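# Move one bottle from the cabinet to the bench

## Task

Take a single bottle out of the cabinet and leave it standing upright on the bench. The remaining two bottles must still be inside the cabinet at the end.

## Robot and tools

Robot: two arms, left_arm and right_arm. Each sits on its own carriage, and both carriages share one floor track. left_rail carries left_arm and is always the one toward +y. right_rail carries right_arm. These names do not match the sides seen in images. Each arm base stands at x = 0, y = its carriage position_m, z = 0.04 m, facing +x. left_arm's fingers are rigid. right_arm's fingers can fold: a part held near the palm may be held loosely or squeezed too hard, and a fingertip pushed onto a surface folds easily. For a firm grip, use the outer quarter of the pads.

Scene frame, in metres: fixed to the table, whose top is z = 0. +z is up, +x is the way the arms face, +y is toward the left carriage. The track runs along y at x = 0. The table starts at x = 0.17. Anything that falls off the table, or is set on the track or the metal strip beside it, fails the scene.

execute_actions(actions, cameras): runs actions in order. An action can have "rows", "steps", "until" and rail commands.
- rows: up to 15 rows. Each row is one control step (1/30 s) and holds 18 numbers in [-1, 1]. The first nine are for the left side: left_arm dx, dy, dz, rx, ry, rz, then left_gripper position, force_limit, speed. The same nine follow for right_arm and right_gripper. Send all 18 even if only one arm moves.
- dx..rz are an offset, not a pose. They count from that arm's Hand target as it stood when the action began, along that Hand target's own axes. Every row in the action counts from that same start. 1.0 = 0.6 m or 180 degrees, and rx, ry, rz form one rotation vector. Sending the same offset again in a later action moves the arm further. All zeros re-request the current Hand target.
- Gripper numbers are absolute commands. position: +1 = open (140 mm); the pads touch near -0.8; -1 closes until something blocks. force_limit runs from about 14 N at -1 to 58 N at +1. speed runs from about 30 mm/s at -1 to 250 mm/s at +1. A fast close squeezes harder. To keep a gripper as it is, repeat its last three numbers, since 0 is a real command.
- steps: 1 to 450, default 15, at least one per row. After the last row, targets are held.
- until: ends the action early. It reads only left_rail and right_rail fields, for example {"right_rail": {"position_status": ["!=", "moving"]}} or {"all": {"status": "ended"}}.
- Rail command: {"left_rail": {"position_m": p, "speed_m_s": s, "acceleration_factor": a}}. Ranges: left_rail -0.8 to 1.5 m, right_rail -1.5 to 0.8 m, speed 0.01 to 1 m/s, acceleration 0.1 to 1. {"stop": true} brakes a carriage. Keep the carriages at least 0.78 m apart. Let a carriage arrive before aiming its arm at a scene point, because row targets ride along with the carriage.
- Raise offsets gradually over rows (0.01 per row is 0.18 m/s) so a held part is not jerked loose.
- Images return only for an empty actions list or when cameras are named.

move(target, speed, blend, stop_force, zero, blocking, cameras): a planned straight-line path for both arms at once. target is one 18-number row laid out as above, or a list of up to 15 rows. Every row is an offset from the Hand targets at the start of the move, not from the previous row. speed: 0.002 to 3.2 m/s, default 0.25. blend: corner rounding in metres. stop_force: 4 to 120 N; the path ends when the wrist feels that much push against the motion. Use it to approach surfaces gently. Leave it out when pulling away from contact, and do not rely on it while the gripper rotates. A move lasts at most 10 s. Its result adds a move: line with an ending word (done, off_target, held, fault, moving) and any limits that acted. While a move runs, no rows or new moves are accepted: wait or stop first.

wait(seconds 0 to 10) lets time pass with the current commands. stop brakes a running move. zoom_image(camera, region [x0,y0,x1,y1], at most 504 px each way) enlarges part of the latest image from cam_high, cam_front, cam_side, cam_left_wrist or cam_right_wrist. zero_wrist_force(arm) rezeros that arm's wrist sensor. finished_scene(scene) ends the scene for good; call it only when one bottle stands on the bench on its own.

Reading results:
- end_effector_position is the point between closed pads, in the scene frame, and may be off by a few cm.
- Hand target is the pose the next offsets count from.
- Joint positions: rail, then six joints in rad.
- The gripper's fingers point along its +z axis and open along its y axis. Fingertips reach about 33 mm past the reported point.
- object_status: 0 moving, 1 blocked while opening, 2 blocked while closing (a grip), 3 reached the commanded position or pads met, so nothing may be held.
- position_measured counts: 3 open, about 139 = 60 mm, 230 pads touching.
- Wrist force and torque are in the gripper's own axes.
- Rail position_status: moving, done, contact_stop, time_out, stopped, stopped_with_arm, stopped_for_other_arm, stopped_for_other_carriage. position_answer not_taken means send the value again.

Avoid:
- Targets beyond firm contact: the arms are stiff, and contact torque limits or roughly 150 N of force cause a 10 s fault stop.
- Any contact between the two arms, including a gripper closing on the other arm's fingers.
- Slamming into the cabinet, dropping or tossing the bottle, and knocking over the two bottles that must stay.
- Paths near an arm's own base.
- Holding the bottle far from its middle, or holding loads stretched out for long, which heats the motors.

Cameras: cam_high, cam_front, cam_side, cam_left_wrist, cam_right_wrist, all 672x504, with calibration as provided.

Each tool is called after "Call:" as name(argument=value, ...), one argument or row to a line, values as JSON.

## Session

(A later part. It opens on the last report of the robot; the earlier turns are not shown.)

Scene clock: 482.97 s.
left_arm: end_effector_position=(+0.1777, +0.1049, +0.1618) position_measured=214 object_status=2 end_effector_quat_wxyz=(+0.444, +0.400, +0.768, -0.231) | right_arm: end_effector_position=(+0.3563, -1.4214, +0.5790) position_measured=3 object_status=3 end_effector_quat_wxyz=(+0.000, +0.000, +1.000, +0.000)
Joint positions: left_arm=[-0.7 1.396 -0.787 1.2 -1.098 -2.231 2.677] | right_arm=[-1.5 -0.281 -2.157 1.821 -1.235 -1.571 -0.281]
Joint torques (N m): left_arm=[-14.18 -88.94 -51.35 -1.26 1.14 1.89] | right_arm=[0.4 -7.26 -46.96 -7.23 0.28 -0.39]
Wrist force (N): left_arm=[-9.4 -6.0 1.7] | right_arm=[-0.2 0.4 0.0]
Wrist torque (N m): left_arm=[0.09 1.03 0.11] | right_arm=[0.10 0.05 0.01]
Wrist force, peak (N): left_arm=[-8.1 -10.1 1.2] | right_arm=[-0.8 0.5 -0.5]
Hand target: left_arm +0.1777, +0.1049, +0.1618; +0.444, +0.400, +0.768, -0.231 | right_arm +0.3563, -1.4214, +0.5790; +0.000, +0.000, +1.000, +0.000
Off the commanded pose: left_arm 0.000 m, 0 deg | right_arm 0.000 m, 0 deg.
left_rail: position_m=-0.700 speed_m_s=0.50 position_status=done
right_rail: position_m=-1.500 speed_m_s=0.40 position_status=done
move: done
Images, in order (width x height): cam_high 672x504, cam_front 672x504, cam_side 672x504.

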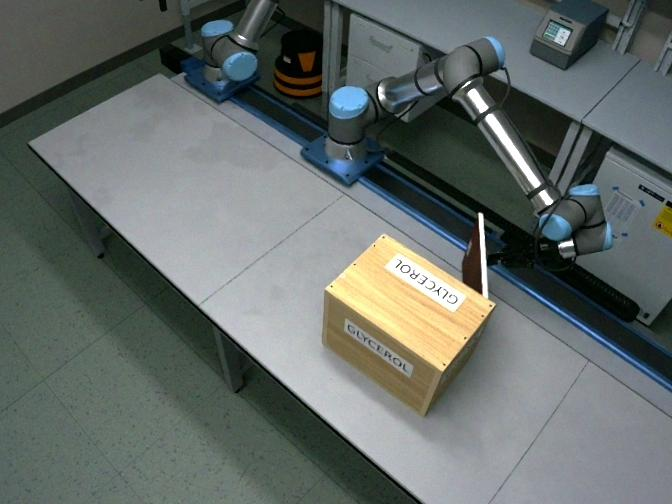

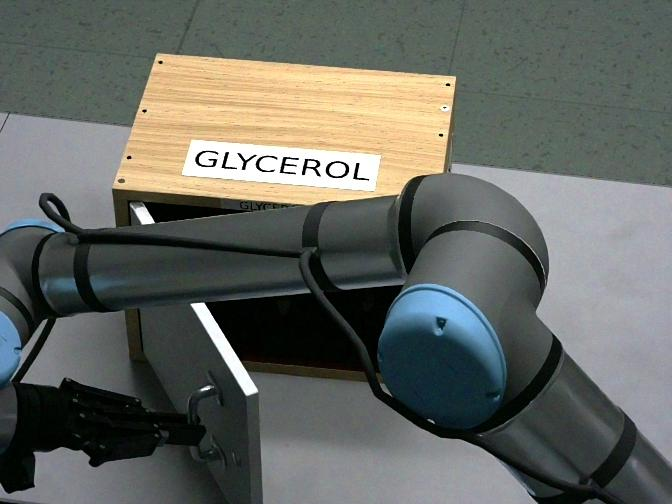

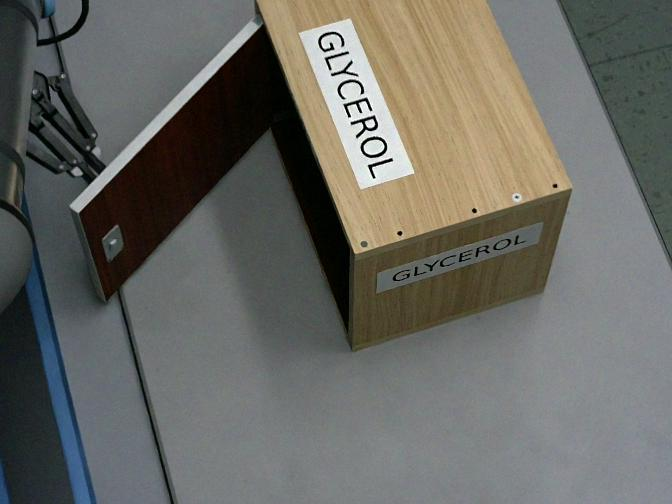

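Call:
move(
  target=[
    [0.0227,0.0125,-0.0393,0.02887,0,0.01667,-1,-1,-1,0,0,0,0,0,0,1,1,1],
    [0.0447,0.0304,-0.0774,0.05774,0,0.03333,-1,-1,-1,0,0,0,0,0,0,1,1,1],
  ],
  speed=0.05,
  stop_force=40,
  cameras=["cam_side", "cam_front", "cam_left_wrist"],
)

Scene clock: 505.30 s.
left_arm: end_effector_position=(+0.1619, +0.1593, +0.1618) position_measured=214 object_status=2 end_effector_quat_wxyz=(+0.417, +0.478, +0.722, -0.276) | right_arm: end_effector_position=(+0.3563, -1.4214, +0.5790) position_measured=3 object_status=3 end_effector_quat_wxyz=(+0.000, +0.000, +1.000, +0.000)
Joint positions: left_arm=[-0.7 1.375 -0.623 0.885 -0.871 -2.079 2.814] | right_arm=[-1.5 -0.281 -2.157 1.821 -1.235 -1.571 -0.281]
Joint torques (N m): left_arm=[-17.09 -96.52 -51.36 -2.06 0.91 1.98] | right_arm=[2.04 -6.97 -46.96 -7.34 0.34 -0.14]
Wrist force (N): left_arm=[-14.5 -8.1 -1.2] | right_arm=[-0.1 0.1 -0.1]
Wrist torque (N m): left_arm=[0.11 1.23 0.16] | right_arm=[0.02 0.02 0.01]
Wrist force, peak (N): left_arm=[-13.7 -10.9 -1.5] | right_arm=[-0.6 0.6 -0.7]
Hand target: left_arm +0.1619, +0.1593, +0.1618; +0.417, +0.478, +0.722, -0.276 | right_arm +0.3563, -1.4214, +0.5790; +0.000, +0.000, +1.000, +0.000
Off the commanded pose: left_arm 0.000 m, 0 deg | right_arm 0.000 m, 0 deg.
left_rail: position_m=-0.700 speed_m_s=0.50 position_status=done
right_rail: position_m=-1.500 speed_m_s=0.40 position_status=done
move: done
camera_calibration:
cam_left_wrist: T_world_to_cam=[[0.929778, 0.36796, 0.0108834, -0.199835], [0.0670451, -0.198335, 0.977839, -0.129054], [0.361964, -0.908443, -0.209077, 0.303467], [0, 0, 0, 1]] pos_world=[0.0846103, 0.323618, 0.191816]
Images, in order (width x height): cam_front 672x504, cam_side 672x504, cam_left_wrist 672x504.

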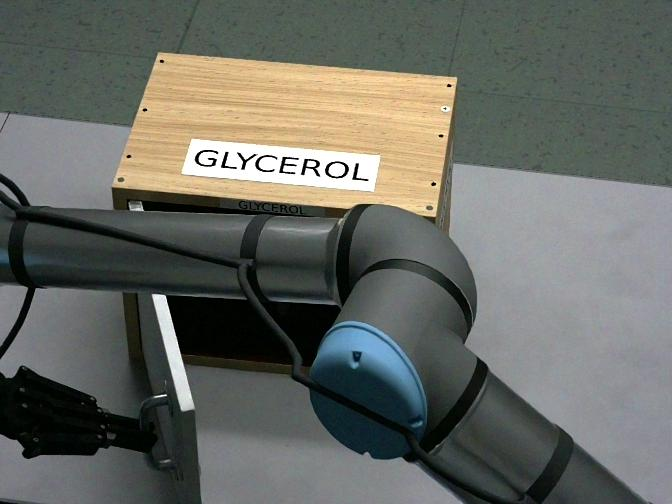

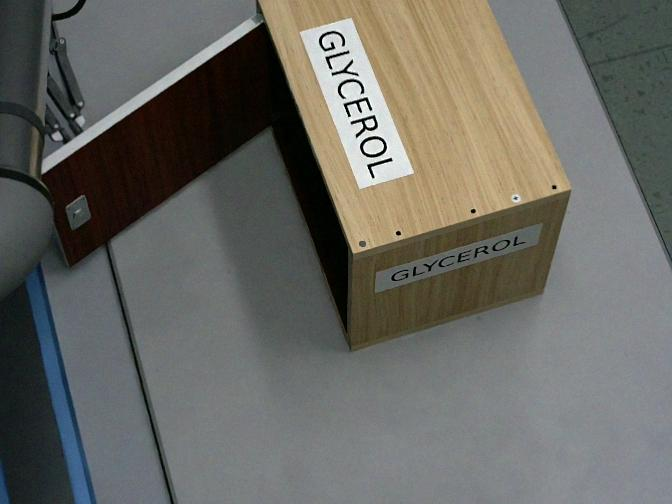

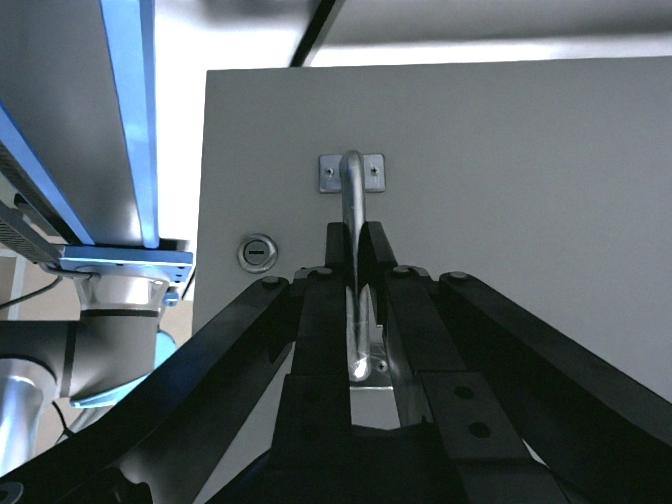

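Call:
execute_actions(
  actions=[
    {"rows": [[0,0,0,0,0,0,-0.1,-1,-1,0,0,0,0,0,0,1,1,1]], "steps": 75},
  ],
  cameras=["cam_left_wrist"],
)

Scene clock: 528.30 s.
left_arm: end_effector_position=(+0.1619, +0.1593, +0.1618) position_measured=141 object_status=3 end_effector_quat_wxyz=(+0.417, +0.478, +0.722, -0.276) | right_arm: end_effector_position=(+0.3563, -1.4214, +0.5790) position_measured=3 object_status=3 end_effector_quat_wxyz=(+0.000, +0.000, +1.000, +0.000)
Joint positions: left_arm=[-0.7 1.375 -0.623 0.885 -0.871 -2.079 2.814] | right_arm=[-1.5 -0.281 -2.157 1.821 -1.235 -1.571 -0.281]
Joint torques (N m): left_arm=[14.37 -147.05 -50.28 -2.02 -0.81 1.94] | right_arm=[1.18 -4.77 -46.95 -7.26 0.47 -0.51]
Wrist force (N): left_arm=[-3.7 0.4 2.8] | right_arm=[-0.4 0.3 -0.5]
Wrist torque (N m): left_arm=[0.23 1.10 0.01] | right_arm=[0.06 0.10 0.01]
Wrist force, peak (N): left_arm=[-14.6 -8.1 -1.5] | right_arm=[-0.4 0.4 -0.8]
Hand target: left_arm +0.1619, +0.1593, +0.1618; +0.417, +0.478, +0.722, -0.276 | right_arm +0.3563, -1.4214, +0.5790; +0.000, +0.000, +1.000, +0.000
Off the commanded pose: left_arm 0.000 m, 0 deg | right_arm 0.000 m, 0 deg.
left_rail: position_m=-0.700 speed_m_s=0.50 position_status=done
right_rail: position_m=-1.500 speed_m_s=0.40 position_status=done
camera_calibration:
cam_left_wrist: T_world_to_cam=[[0.929778, 0.36796, 0.0108834, -0.199835], [0.0670451, -0.198335, 0.977839, -0.129054], [0.361964, -0.908443, -0.209077, 0.303467], [0, 0, 0, 1]] pos_world=[0.0846103, 0.323618, 0.191816]
Images, in order (width x height): cam_left_wrist 672x504.

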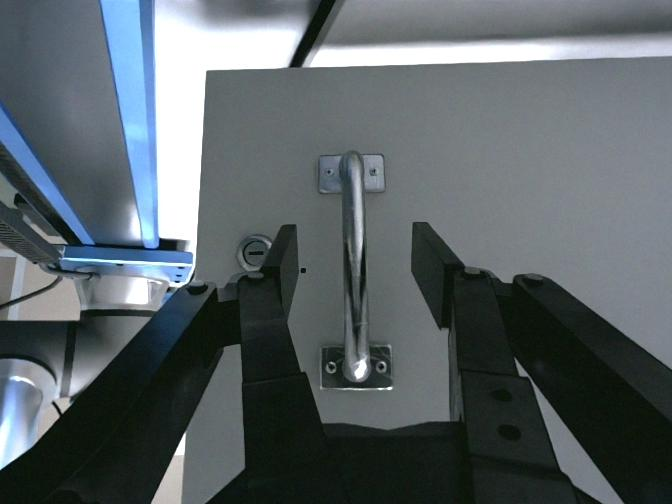

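Call:
move(
  target=[
    [0,0,-0.0667,0,0,0,-0.1,-1,-1,0,0,0,0,0,0,1,1,1],
    [-0.2541,-0.0157,-0.1872,0,0,0,-0.1,-1,-1,0,0,0,0,0,0,1,1,1],
    [-0.5366,-0.0936,-0.0645,-0.17801,0,-0.10278,-0.1,-1,-1,0,0,0,0,0,0,1,1,1],
    [-0.6760,-0.1886,0.3103,-0.3464,0,-0.2,-0.1,-1,-1,0,0,0,0,0,0,1,1,1],
    [-0.3572,-0.2109,0.3580,-0.37046,0,-0.21389,-0.1,-1,-1,0,0,0,0,0,0,1,1,1],
  ],
  speed=0.2,
  blend=0.02,
  cameras=["cam_side", "cam_front", "cam_left_wrist"],
)

Scene clock: 550.80 s.
left_arm: end_effector_position=(+0.1599, -0.1600, +0.2401) position_measured=141 object_status=3 end_effector_quat_wxyz=(+0.498, -0.075, +0.863, +0.044) | right_arm: end_effector_position=(+0.3563, -1.4214, +0.5790) position_measured=3 object_status=3 end_effector_quat_wxyz=(+0.000, +0.000, +1.000, +0.000)
Joint positions: left_arm=[-0.7 1.48 -1.502 2.471 -2.965 -2.56 1.074] | right_arm=[-1.5 -0.281 -2.157 1.821 -1.235 -1.571 -0.281]
Joint torques (N m): left_arm=[15.76 -22.6 -20.54 -7.11 -4.87 -1.78] | right_arm=[0.21 -7.04 -47.27 -7.26 0.27 -0.44]
Wrist force (N): left_arm=[-2.9 0.0 2.4] | right_arm=[-0.4 0.2 -0.4]
Wrist torque (N m): left_arm=[0.20 0.82 0.27] | right_arm=[0.06 0.10 0.00]
Wrist force, peak (N): left_arm=[-3.9 0.3 4.5] | right_arm=[-0.7 0.5 -0.5]
Hand target: left_arm +0.1599, -0.1600, +0.2400; +0.498, -0.075, +0.863, +0.044 | right_arm +0.3563, -1.4214, +0.5790; +0.000, +0.000, +1.000, +0.000
Off the commanded pose: left_arm 0.000 m, 0 deg | right_arm 0.000 m, 0 deg.
left_rail: position_m=-0.700 speed_m_s=0.50 position_status=done
right_rail: position_m=-1.500 speed_m_s=0.40 position_status=done
move: done
camera_calibration:
cam_left_wrist: T_world_to_cam=[[-0.149311, 0.988731, 0.0108669, 0.190497], [0.208329, 0.0207132, 0.97784, -0.256262], [0.966595, 0.148266, -0.209073, 0.102851], [0, 0, 0, 1]] pos_world=[-0.0175851, -0.198292, 0.270016]
Images, in order (width x height): cam_front 672x504, cam_side 672x504, cam_left_wrist 672x504.

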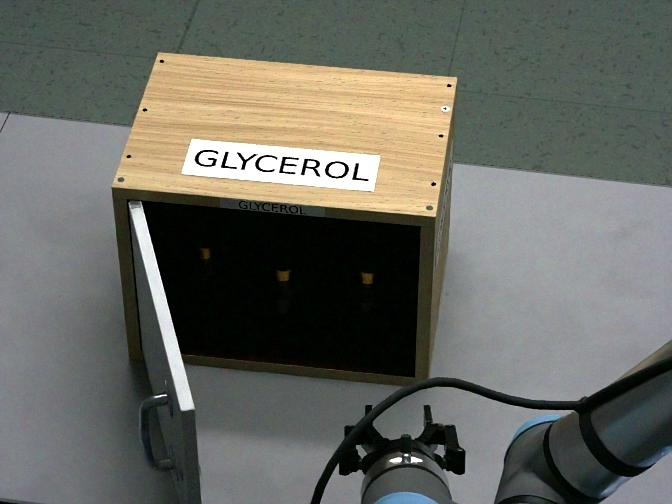

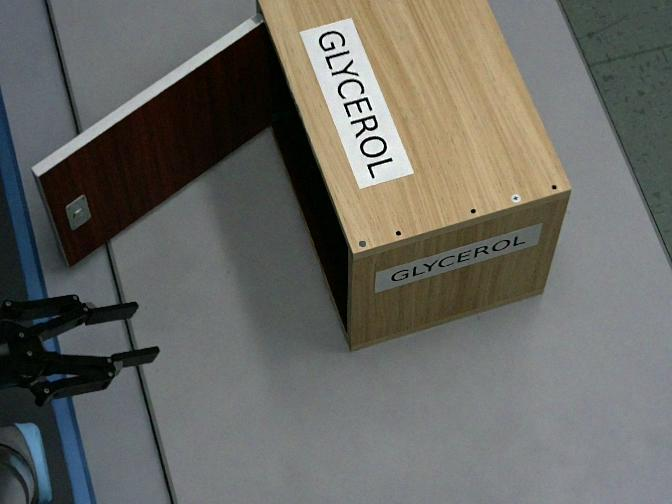

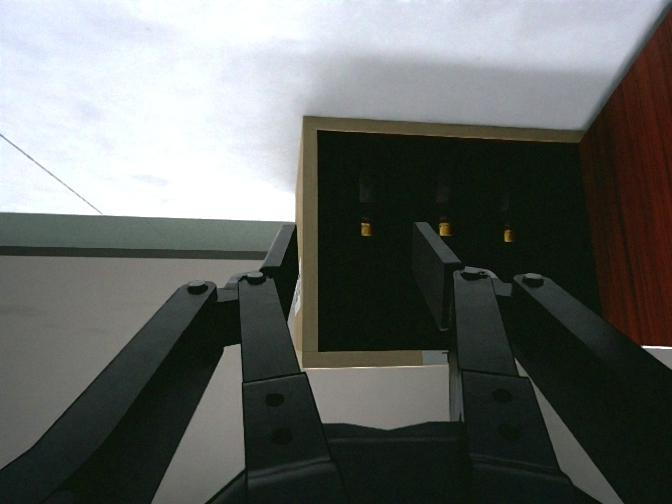

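Call:
zoom_image(
  camera="cam_left_wrist",
  region=[300, 110, 600, 370],
)

Call:
zoom_image(
  camera="cam_front",
  region=[150, 190, 450, 390],
)

Scaled by 1.680 from the camera's 672x504 image, which has a finer 960x720 frame.

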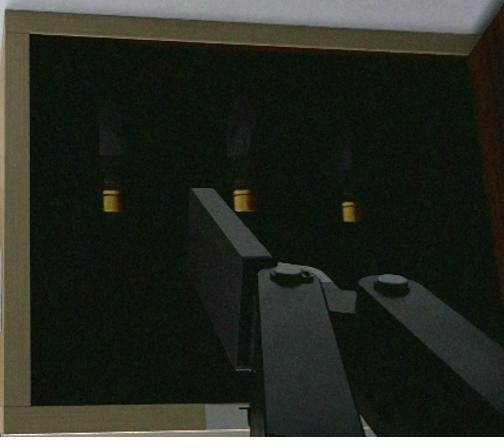

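Scaled by 1.680 from the camera's 672x504 image, which has a finer 960x720 frame.

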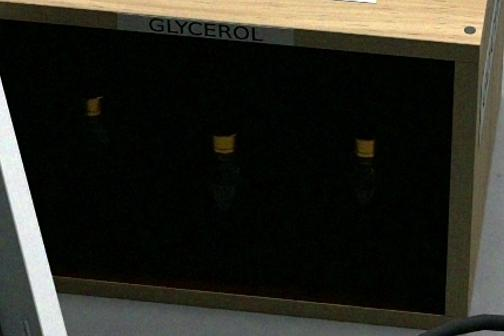

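Call:
move(
  target=[-0.0132,0.0333,0.2728,0,0,0,0.5,-1,0,0,0,0,0,0,0,1,1,1],
  speed=0.2,
  cameras=["cam_side", "cam_front", "cam_left_wrist"],
)

Scene clock: 595.60 s.
left_arm: end_effector_position=(+0.2999, -0.1151, +0.1651) position_measured=66 object_status=3 end_effector_quat_wxyz=(+0.498, -0.075, +0.863, +0.044) | right_arm: end_effector_position=(+0.3563, -1.4214, +0.5790) position_measured=3 object_status=3 end_effector_quat_wxyz=(+0.000, +0.000, +1.000, +0.000)
Joint positions: left_arm=[-0.7 1.221 -1.208 2.428 -3.505 -2.418 0.713] | right_arm=[-1.5 -0.281 -2.157 1.821 -1.235 -1.571 -0.281]
Joint torques (N m): left_arm=[-12.42 -34.92 -30.13 -6.79 1.47 -1.97] | right_arm=[0.04 -7.18 -47.73 -7.22 0.34 -0.39]
Wrist force (N): left_arm=[-2.6 0.7 2.3] | right_arm=[-0.3 0.0 -0.3]
Wrist torque (N m): left_arm=[0.31 0.70 0.34] | right_arm=[0.01 0.07 0.01]
Wrist force, peak (N): left_arm=[-2.7 1.2 4.2] | right_arm=[-0.5 0.2 -0.8]
Hand target: left_arm +0.3000, -0.1150, +0.1651; +0.498, -0.075, +0.863, +0.044 | right_arm +0.3563, -1.4214, +0.5790; +0.000, +0.000, +1.000, +0.000
Off the commanded pose: left_arm 0.000 m, 0 deg | right_arm 0.000 m, 0 deg.
left_rail: position_m=-0.700 speed_m_s=0.50 position_status=done
right_rail: position_m=-1.500 speed_m_s=0.40 position_status=done
move: done
camera_calibration:
cam_left_wrist: T_world_to_cam=[[-0.149311, 0.988731, 0.0108669, 0.167723], [0.208329, 0.0207132, 0.97784, -0.213022], [0.966595, 0.148266, -0.209073, -0.0548248], [0, 0, 0, 1]] pos_world=[0.122415, -0.153292, 0.195016]
Images, in order (width x height): cam_front 672x504, cam_side 672x504, cam_left_wrist 672x504.

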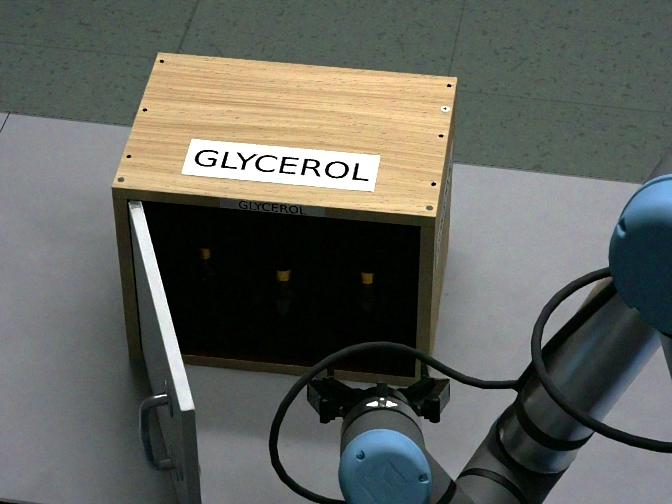

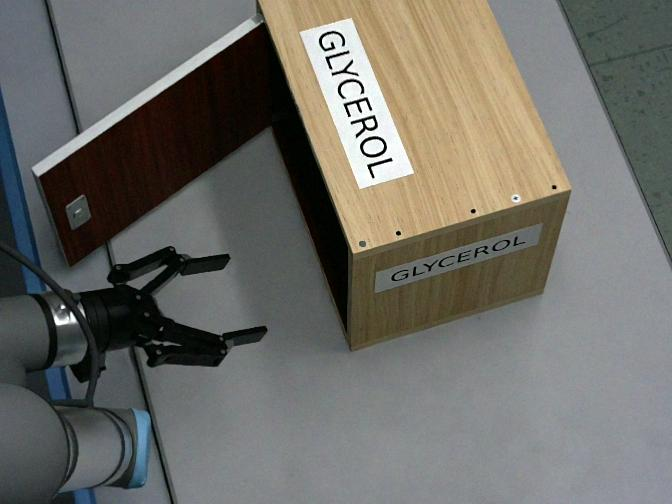

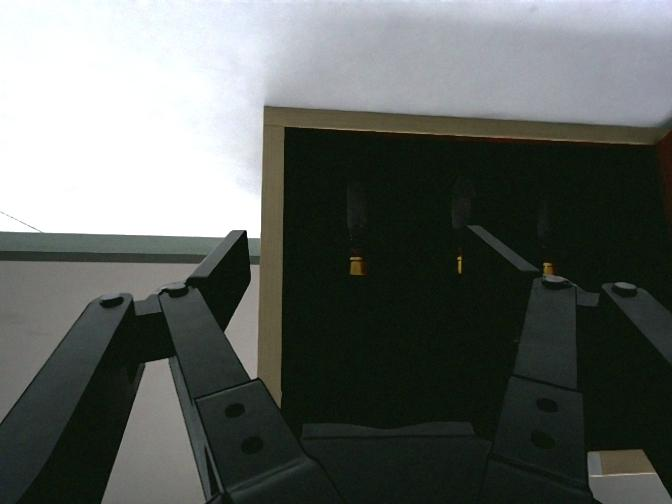

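Call:
zoom_image(
  camera="cam_left_wrist",
  region=[280, 120, 500, 290],
)

Call:
zoom_image(
  camera="cam_left_wrist",
  region=[320, 160, 420, 290],
)

Call:
zoom_image(
  camera="cam_front",
  region=[240, 240, 420, 400],
)

Scaled by 2.291 from the camera's 672x504 image, which has a finer 960x720 frame.

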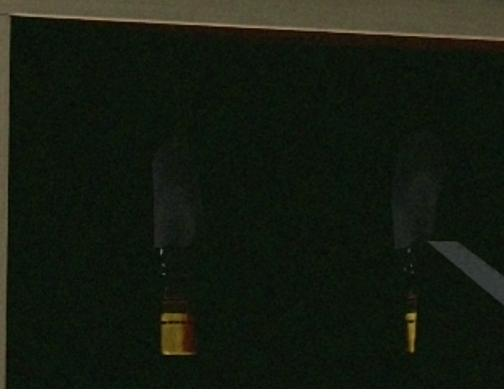

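Scaled by 3.877 from the camera's 672x504 image, which has a finer 960x720 frame.

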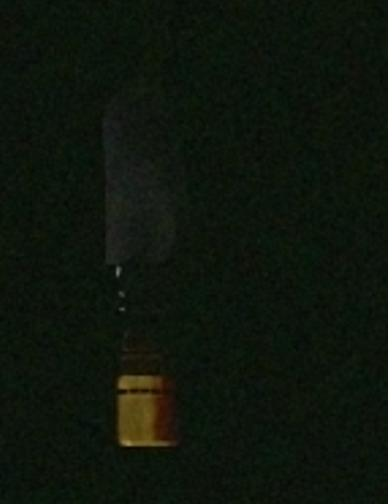

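Scaled by 2.800 from the camera's 672x504 image, which has a finer 960x720 frame.

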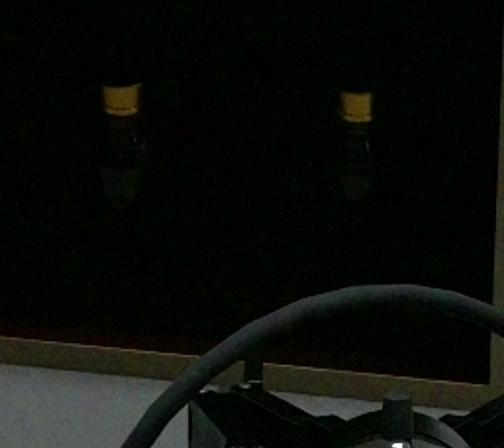

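Call:
move(
  target=[-0.0155,0.1756,0.0268,-0.0096,0,-0.0056,-0.1,-1,0,0,0,0,0,0,0,1,1,1],
  speed=0.15,
  cameras=["cam_side", "cam_front", "cam_left_wrist"],
)

Scene clock: 674.47 s.
left_arm: end_effector_position=(+0.3000, -0.0082, +0.1651) position_measured=141 object_status=3 end_effector_quat_wxyz=(+0.497, -0.091, +0.861, +0.052) | right_arm: end_effector_position=(+0.3563, -1.4214, +0.5790) position_measured=3 object_status=3 end_effector_quat_wxyz=(+0.000, +0.000, +1.000, +0.000)
Joint positions: left_arm=[-0.7 1.273 -1.122 2.243 -3.391 -2.429 0.732] | right_arm=[-1.5 -0.281 -2.157 1.821 -1.235 -1.571 -0.281]
Joint torques (N m): left_arm=[15.8 -48.47 -33.87 -3.31 -4.74 2.17] | right_arm=[0.26 -5.16 -47.3 -7.06 0.48 -0.25]
Wrist force (N): left_arm=[-2.9 0.8 1.7] | right_arm=[-0.5 0.5 -0.6]
Wrist torque (N m): left_arm=[0.39 0.86 -0.02] | right_arm=[0.11 0.12 0.00]
Wrist force, peak (N): left_arm=[-3.5 2.2 2.0] | right_arm=[-0.3 0.6 -0.9]
Hand target: left_arm +0.3000, -0.0080, +0.1651; +0.497, -0.091, +0.861, +0.052 | right_arm +0.3563, -1.4214, +0.5790; +0.000, +0.000, +1.000, +0.000
Off the commanded pose: left_arm 0.000 m, 0 deg | right_arm 0.000 m, 0 deg.
left_rail: position_m=-0.700 speed_m_s=0.50 position_status=done
right_rail: position_m=-1.500 speed_m_s=0.40 position_status=done
move: done
camera_calibration:
cam_left_wrist: T_world_to_cam=[[-0.183803, 0.982904, 0.0107456, 0.0724423], [0.207456, 0.028104, 0.977841, -0.214911], [0.960822, 0.181959, -0.209075, -0.0686554], [0, 0, 0, 1]] pos_world=[0.123865, -0.0526716, 0.195016]
Images, in order (width x height): cam_front 672x504, cam_side 672x504, cam_left_wrist 672x504.

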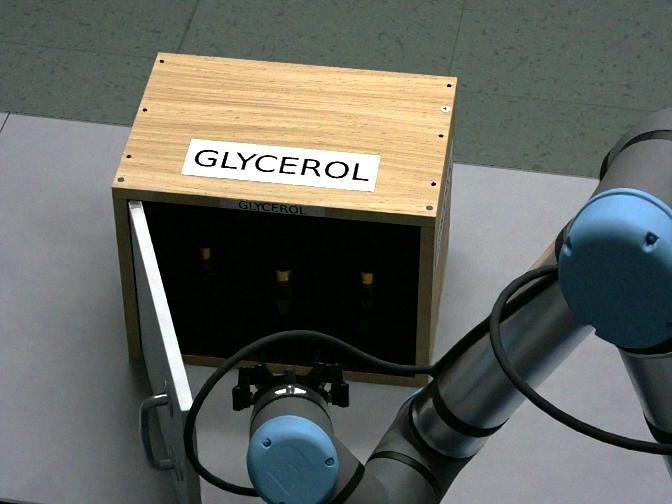

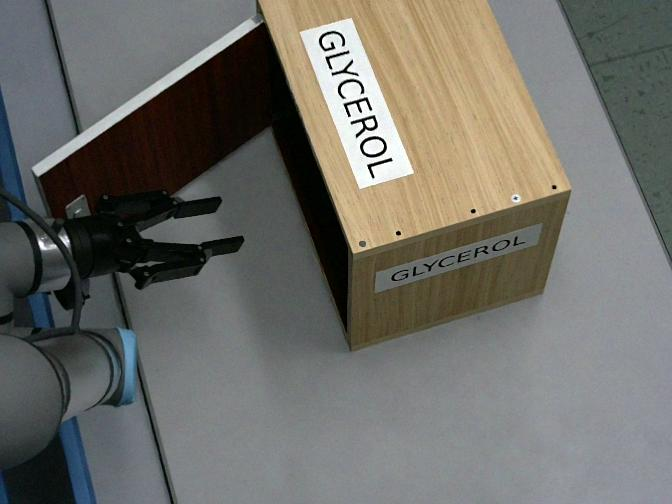

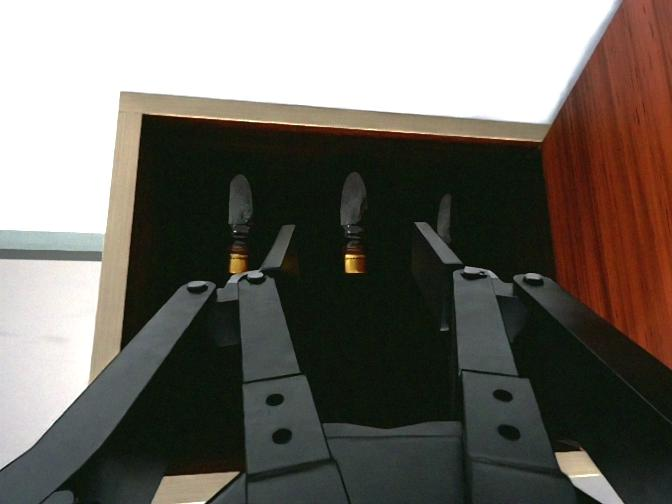

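Brighter exposure now. Zoom in.

Call:
zoom_image(
  camera="cam_left_wrist",
  region=[300, 140, 420, 300],
)

Call:
zoom_image(
  camera="cam_left_wrist",
  region=[120, 90, 560, 300],
)

Scaled by 3.150 from the camera's 672x504 image, which has a finer 960x720 frame.

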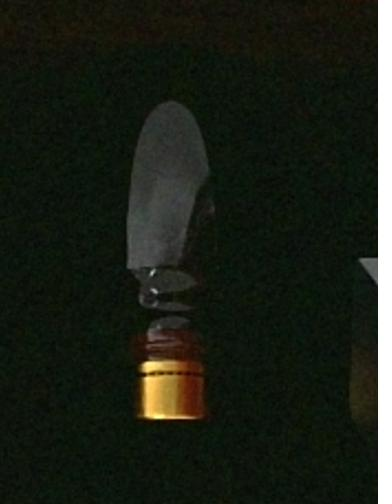

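Scaled by 1.145 from the camera's 672x504 image, which has a finer 960x720 frame.

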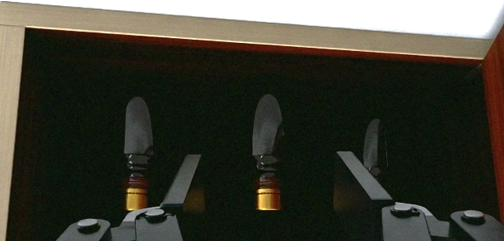

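Call:
move(
  target=[0.1392,0.0088,0.0825,0,0,0,-0.1,-1,0,0,0,0,0,0,0,1,1,1],
  speed=0.15,
  cameras=["cam_left_wrist"],
)

Scene clock: 708.23 s.
left_arm: end_effector_position=(+0.2999, -0.0027, +0.0681) position_measured=141 object_status=3 end_effector_quat_wxyz=(+0.497, -0.091, +0.861, +0.052) | right_arm: end_effector_position=(+0.3563, -1.4214, +0.5790) position_measured=3 object_status=3 end_effector_quat_wxyz=(+0.000, +0.000, +1.000, +0.000)
Joint positions: left_arm=[-0.7 1.276 -0.93 2.229 -3.566 -2.431 0.735] | right_arm=[-1.5 -0.281 -2.157 1.821 -1.235 -1.571 -0.281]
Joint torques (N m): left_arm=[16.07 -57.33 -26.16 -7.37 -4.49 -1.88] | right_arm=[-1.06 -6.15 -47.25 -7.3 0.33 -0.37]
Wrist force (N): left_arm=[-3.2 0.6 1.7] | right_arm=[-0.2 0.2 -0.4]
Wrist torque (N m): left_arm=[0.37 0.85 0.29] | right_arm=[0.04 0.06 0.00]
Wrist force, peak (N): left_arm=[-4.7 0.5 1.0] | right_arm=[-0.7 0.6 -0.7]
Hand target: left_arm +0.3000, -0.0027, +0.0680; +0.497, -0.091, +0.861, +0.052 | right_arm +0.3563, -1.4214, +0.5790; +0.000, +0.000, +1.000, +0.000
Off the commanded pose: left_arm 0.000 m, 0 deg | right_arm 0.000 m, 0 deg.
left_rail: position_m=-0.700 speed_m_s=0.50 position_status=done
right_rail: position_m=-1.500 speed_m_s=0.40 position_status=done
move: done
camera_calibration:
cam_left_wrist: T_world_to_cam=[[-0.183709, 0.982922, 0.0107251, 0.06807], [0.207459, 0.0281045, 0.97784, -0.120215], [0.960839, 0.181863, -0.209079, -0.0899429], [0, 0, 0, 1]] pos_world=[0.123865, -0.0471717, 0.0980163]
Images, in order (width x height): cam_left_wrist 672x504.

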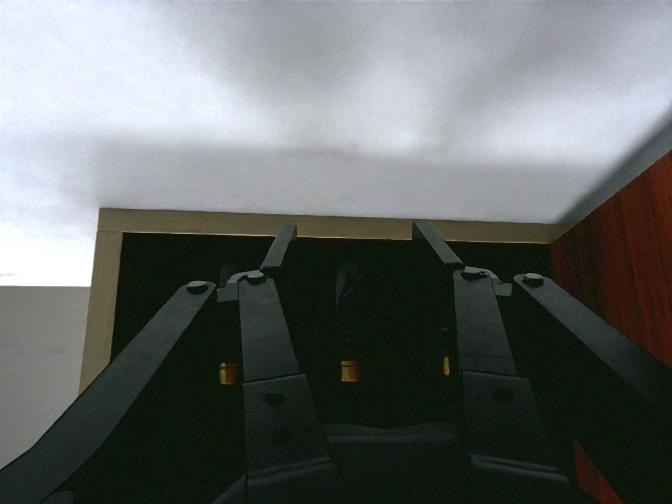

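Call:
move(
  target=[-0.1561,-0.0002,0.2703,0,0,0,-0.1,-1,0,0,0,0,0,0,0,1,1,1],
  speed=0.07,
  stop_force=20,
  cameras=["cam_left_wrist", "cam_front", "cam_side"],
)

Scene clock: 717.90 s.
left_arm: end_effector_position=(+0.4832, +0.0362, +0.0680) position_measured=141 object_status=3 end_effector_quat_wxyz=(+0.497, -0.091, +0.861, +0.052) | right_arm: end_effector_position=(+0.3563, -1.4214, +0.5790) position_measured=3 object_status=3 end_effector_quat_wxyz=(+0.000, +0.000, +1.000, +0.000)
Joint positions: left_arm=[-0.7 1.039 -0.854 2.067 -3.647 -2.264 0.5] | right_arm=[-1.5 -0.281 -2.157 1.821 -1.235 -1.571 -0.281]
Joint torques (N m): left_arm=[-11.45 -65.98 -29.61 -2.98 2.1 -1.87] | right_arm=[2.06 -7.53 -47.77 -7.28 0.36 -0.33]
Wrist force (N): left_arm=[-3.8 0.9 2.0] | right_arm=[-0.3 0.3 -0.3]
Wrist torque (N m): left_arm=[0.26 0.99 0.30] | right_arm=[0.06 0.06 0.01]
Wrist force, peak (N): left_arm=[-4.0 0.9 2.5] | right_arm=[-0.9 0.6 -0.5]
Hand target: left_arm +0.4832, +0.0362, +0.0680; +0.497, -0.091, +0.861, +0.052 | right_arm +0.3563, -1.4214, +0.5790; +0.000, +0.000, +1.000, +0.000
Off the commanded pose: left_arm 0.000 m, 0 deg | right_arm 0.000 m, 0 deg.
left_rail: position_m=-0.700 speed_m_s=0.50 position_status=done
right_rail: position_m=-1.500 speed_m_s=0.40 position_status=done
move: done
camera_calibration:
cam_left_wrist: T_world_to_cam=[[-0.183803, 0.982904, 0.0107456, 0.0635164], [0.207456, 0.028104, 0.977841, -0.159314], [0.960822, 0.181959, -0.209075, -0.273037], [0, 0, 0, 1]] pos_world=[0.307065, -0.00827157, 0.0980163]
Images, in order (width x height): cam_front 672x504, cam_side 672x504, cam_left_wrist 672x504.

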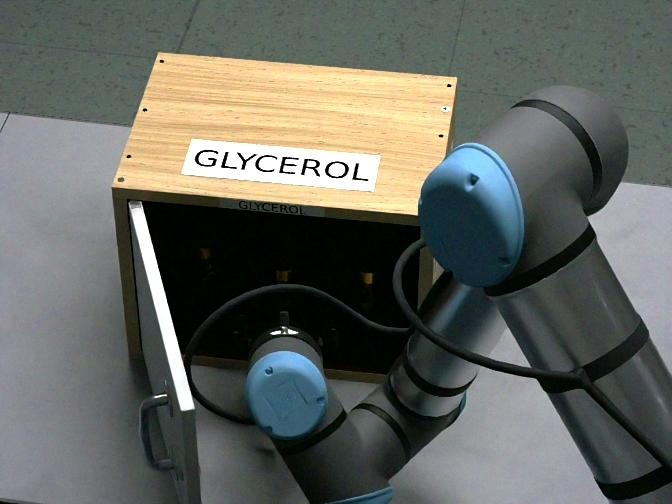

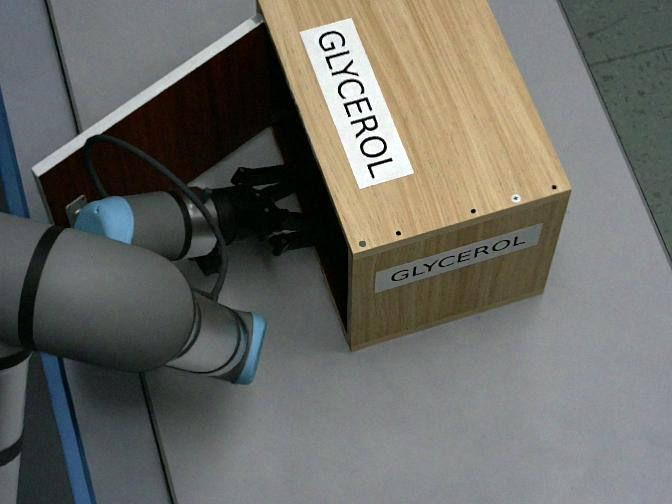

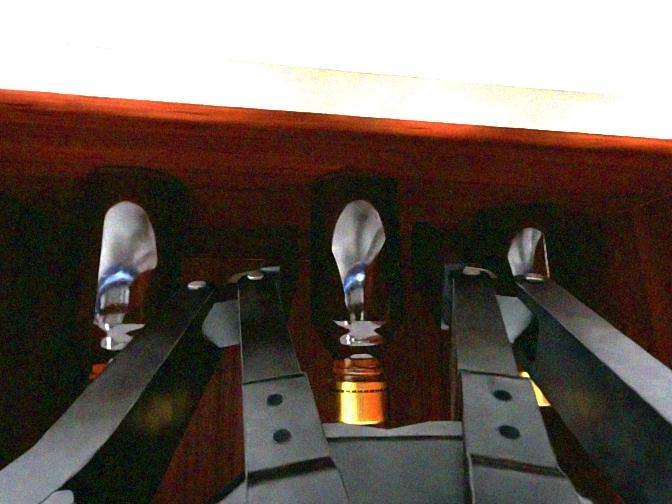

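Call:
zoom_image(
  camera="cam_left_wrist",
  region=[220, 140, 500, 440],
)

Call:
zoom_image(
  camera="cam_left_wrist",
  region=[0, 100, 672, 504],
)

Scaled by 1.680 from the camera's 672x504 image, which has a finer 960x720 frame.

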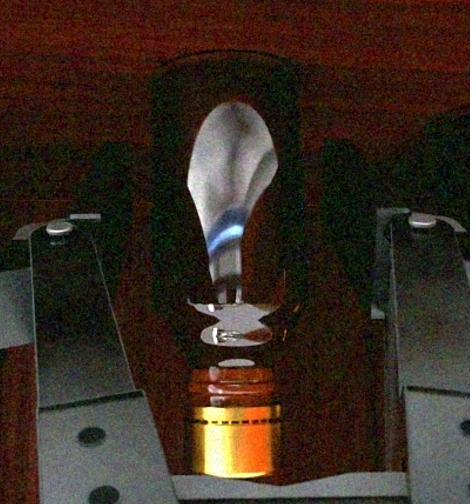

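Region (0, 100, 672, 504) is 672x404 pixels. A region can be at most 504 by 504 pixels.

Call:
zoom_image(
  camera="cam_left_wrist",
  region=[240, 150, 480, 300],
)

Call:
zoom_image(
  camera="cam_left_wrist",
  region=[60, 140, 300, 360],
)

Call:
zoom_image(
  camera="cam_left_wrist",
  region=[420, 160, 620, 360],
)

Scaled by 2.100 from the camera's 672x504 image, which has a finer 960x720 frame.

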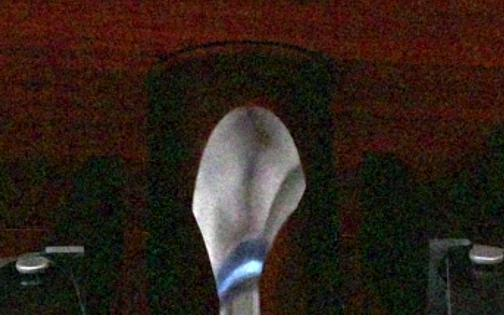

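Scaled by 2.100 from the camera's 672x504 image, which has a finer 960x720 frame.

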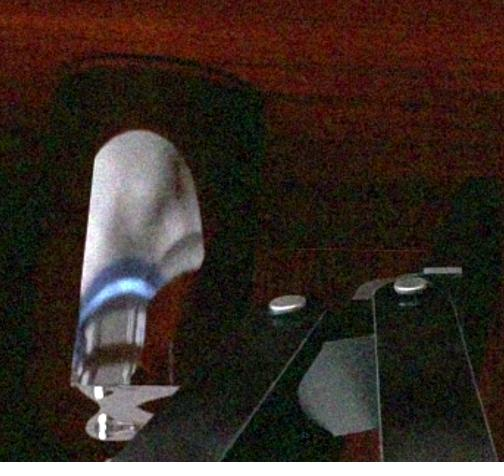

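Scaled by 2.520 from the camera's 672x504 image, which has a finer 960x720 frame.

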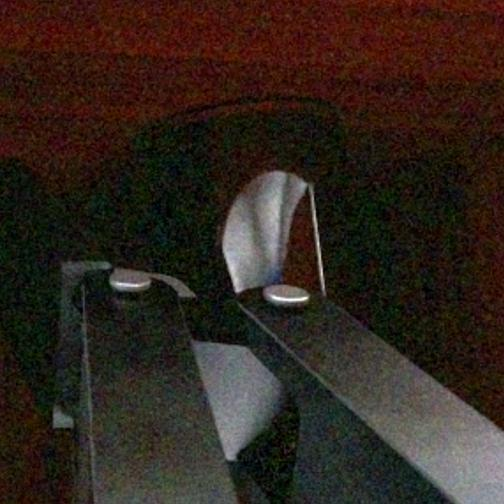

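Call:
execute_actions(
  actions=[
    {"rows": [[0,0,0,0,0,0,-1,-0.1,-1,0,0,0,0,0,0,1,1,1]], "steps": 90},
  ],
  cameras=["cam_left_wrist"],
)

Scene clock: 739.57 s.
left_arm: end_effector_position=(+0.4832, +0.0362, +0.0680) position_measured=162 object_status=2 end_effector_quat_wxyz=(+0.497, -0.091, +0.861, +0.052) | right_arm: end_effector_position=(+0.3563, -1.4214, +0.5790) position_measured=3 object_status=3 end_effector_quat_wxyz=(+0.000, +0.000, +1.000, +0.000)
Joint positions: left_arm=[-0.7 1.039 -0.854 2.067 -3.647 -2.264 0.5] | right_arm=[-1.5 -0.281 -2.157 1.821 -1.235 -1.571 -0.281]
Joint torques (N m): left_arm=[-6.85 -67.33 -11.26 -3.24 -4.1 -1.72] | right_arm=[1.43 -5.98 -47.48 -7.17 0.46 -0.24]
Wrist force (N): left_arm=[-5.7 1.6 -4.6] | right_arm=[-0.3 0.6 -0.5]
Wrist torque (N m): left_arm=[0.16 0.88 0.34] | right_arm=[0.14 0.07 0.01]
Wrist force, peak (N): left_arm=[-6.5 1.4 -4.9] | right_arm=[-0.5 0.5 -0.9]
Hand target: left_arm +0.4832, +0.0362, +0.0680; +0.497, -0.091, +0.861, +0.052 | right_arm +0.3563, -1.4214, +0.5790; +0.000, +0.000, +1.000, +0.000
Off the commanded pose: left_arm 0.000 m, 0 deg | right_arm 0.000 m, 0 deg.
left_rail: position_m=-0.700 speed_m_s=0.50 position_status=done
right_rail: position_m=-1.500 speed_m_s=0.40 position_status=done
camera_calibration:
cam_left_wrist: T_world_to_cam=[[-0.183803, 0.982904, 0.0107456, 0.0635164], [0.207456, 0.028104, 0.977841, -0.159314], [0.960822, 0.181959, -0.209075, -0.273037], [0, 0, 0, 1]] pos_world=[0.307065, -0.00827157, 0.0980163]
Images, in order (width x height): cam_left_wrist 672x504.

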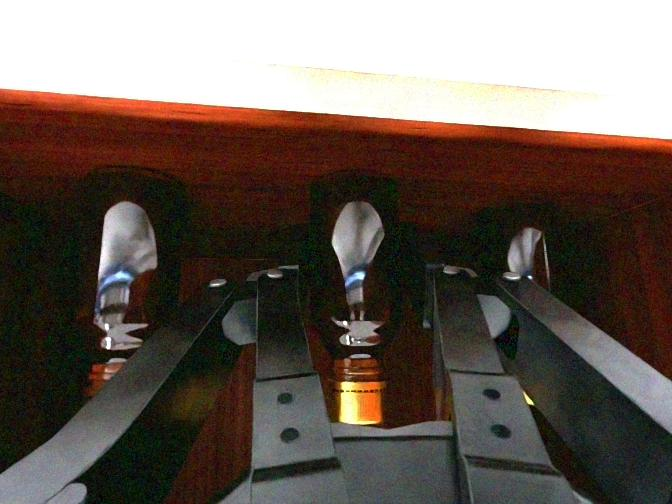

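Call:
move(
  target=[-0.02165,0,-0.0125,0,0,0,-1,-0.1,-1,0,0,0,0,0,0,1,1,1],
  speed=0.04,
  cameras=["cam_left_wrist"],
)

Scene clock: 745.90 s.
left_arm: end_effector_position=(+0.4832, +0.0362, +0.0829) position_measured=162 object_status=2 end_effector_quat_wxyz=(+0.497, -0.091, +0.861, +0.052) | right_arm: end_effector_position=(+0.3563, -1.4214, +0.5790) position_measured=3 object_status=3 end_effector_quat_wxyz=(+0.000, +0.000, +1.000, +0.000)
Joint positions: left_arm=[-0.7 1.039 -0.88 2.07 -3.625 -2.264 0.5] | right_arm=[-1.5 -0.281 -2.157 1.821 -1.235 -1.571 -0.281]
Joint torques (N m): left_arm=[-0.46 -109.78 -13.41 -3.54 -3.97 0.14] | right_arm=[0.45 -6.45 -47.29 -7.18 0.25 -0.35]
Wrist force (N): left_arm=[-1.2 0.8 3.2] | right_arm=[-0.4 0.4 -0.4]
Wrist torque (N m): left_arm=[0.24 0.95 0.30] | right_arm=[0.10 0.09 0.01]
Wrist force, peak (N): left_arm=[-6.2 1.9 -5.0] | right_arm=[-0.5 0.6 -0.8]
Hand target: left_arm +0.4832, +0.0362, +0.0830; +0.497, -0.091, +0.861, +0.052 | right_arm +0.3563, -1.4214, +0.5790; +0.000, +0.000, +1.000, +0.000
Off the commanded pose: left_arm 0.000 m, 0 deg | right_arm 0.000 m, 0 deg.
left_rail: position_m=-0.700 speed_m_s=0.50 position_status=done
right_rail: position_m=-1.500 speed_m_s=0.40 position_status=done
move: done
camera_calibration:
cam_left_wrist: T_world_to_cam=[[-0.183823, 0.982902, 0.0106498, 0.0633745], [0.207437, 0.0282001, 0.977842, -0.17378], [0.960822, 0.181959, -0.209074, -0.269943], [0, 0, 0, 1]] pos_world=[0.307065, -0.00827172, 0.112816]
Images, in order (width x height): cam_left_wrist 672x504.

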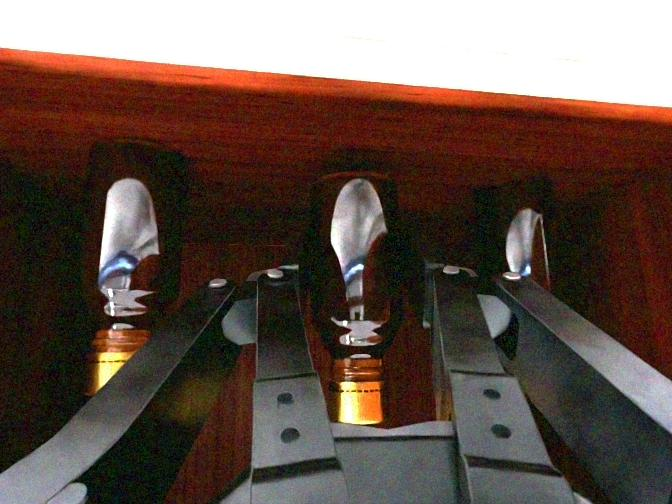

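Call:
move(
  target=[
    [0.1063,0,-0.2007,0,0,0,-1,-0.1,-1,0,0,0,0,0,0,1,1,1],
    [0.1643,-0.2401,-0.3245,0.10585,0,0.06111,-1,-0.1,-1,0,0,0,0,0,0,1,1,1],
    [0.0797,-0.5742,-0.1780,0.20207,0,0.11667,-1,-0.1,-1,0,0,0,0,0,0,1,1,1],
  ],
  speed=0.13,
  blend=0.02,
  cameras=["cam_left_wrist", "cam_front", "cam_side"],
)

Scene clock: 787.83 s.
left_arm: end_effector_position=(+0.4409, -0.3249, +0.0951) position_measured=162 object_status=2 end_effector_quat_wxyz=(+0.483, +0.224, +0.837, -0.129) | right_arm: end_effector_position=(+0.3563, -1.4214, +0.5790) position_measured=3 object_status=3 end_effector_quat_wxyz=(+0.000, +0.000, +1.000, +0.000)
Joint positions: left_arm=[-0.7 0.91 -1.166 2.438 -3.075 -2.602 1.302] | right_arm=[-1.5 -0.281 -2.157 1.821 -1.235 -1.571 -0.281]
Joint torques (N m): left_arm=[-12.97 -39.94 -9.55 -7.13 -0.13 -1.82] | right_arm=[0.79 -5.9 -47.86 -7.33 0.47 -0.2]
Wrist force (N): left_arm=[-0.9 1.4 3.2] | right_arm=[-0.3 0.3 -0.4]
Wrist torque (N m): left_arm=[0.46 1.06 0.27] | right_arm=[0.07 0.07 0.00]
Wrist force, peak (N): left_arm=[-1.8 1.0 4.6] | right_arm=[-0.6 0.6 -0.9]
Hand target: left_arm +0.4409, -0.3250, +0.0951; +0.483, +0.224, +0.836, -0.129 | right_arm +0.3563, -1.4214, +0.5790; +0.000, +0.000, +1.000, +0.000
Off the commanded pose: left_arm 0.000 m, 0 deg | right_arm 0.000 m, 0 deg.
left_rail: position_m=-0.700 speed_m_s=0.50 position_status=done
right_rail: position_m=-1.500 speed_m_s=0.40 position_status=done
move: done
camera_calibration:
cam_left_wrist: T_world_to_cam=[[0.520996, 0.853491, 0.0108066, 0.0576488], [0.172792, -0.117859, 0.977881, -0.198993], [0.835886, -0.507605, -0.208881, -0.330101], [0, 0, 0, 1]] pos_world=[0.280276, -0.240217, 0.125017]
Images, in order (width x height): cam_front 672x504, cam_side 672x504, cam_left_wrist 672x504.

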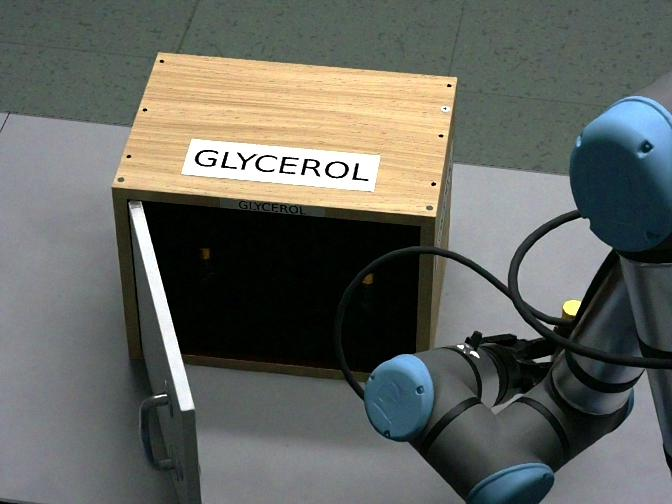

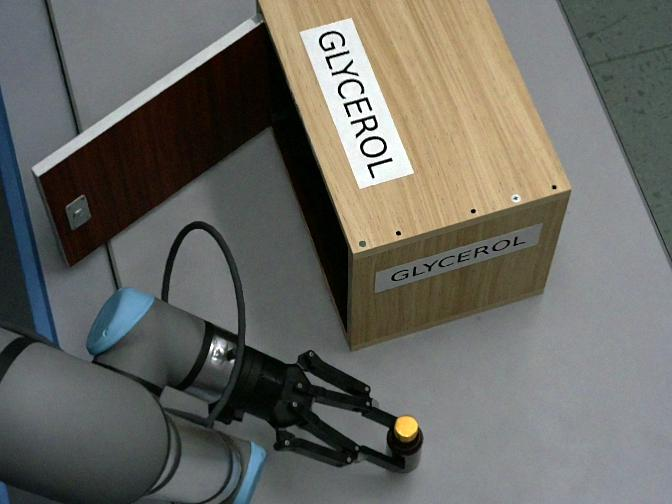

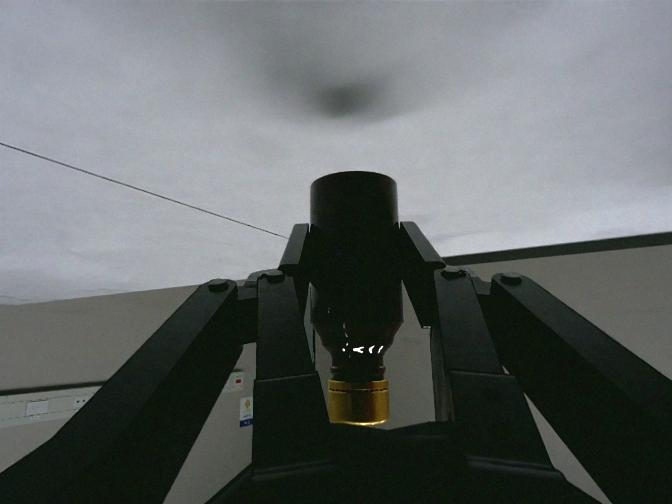

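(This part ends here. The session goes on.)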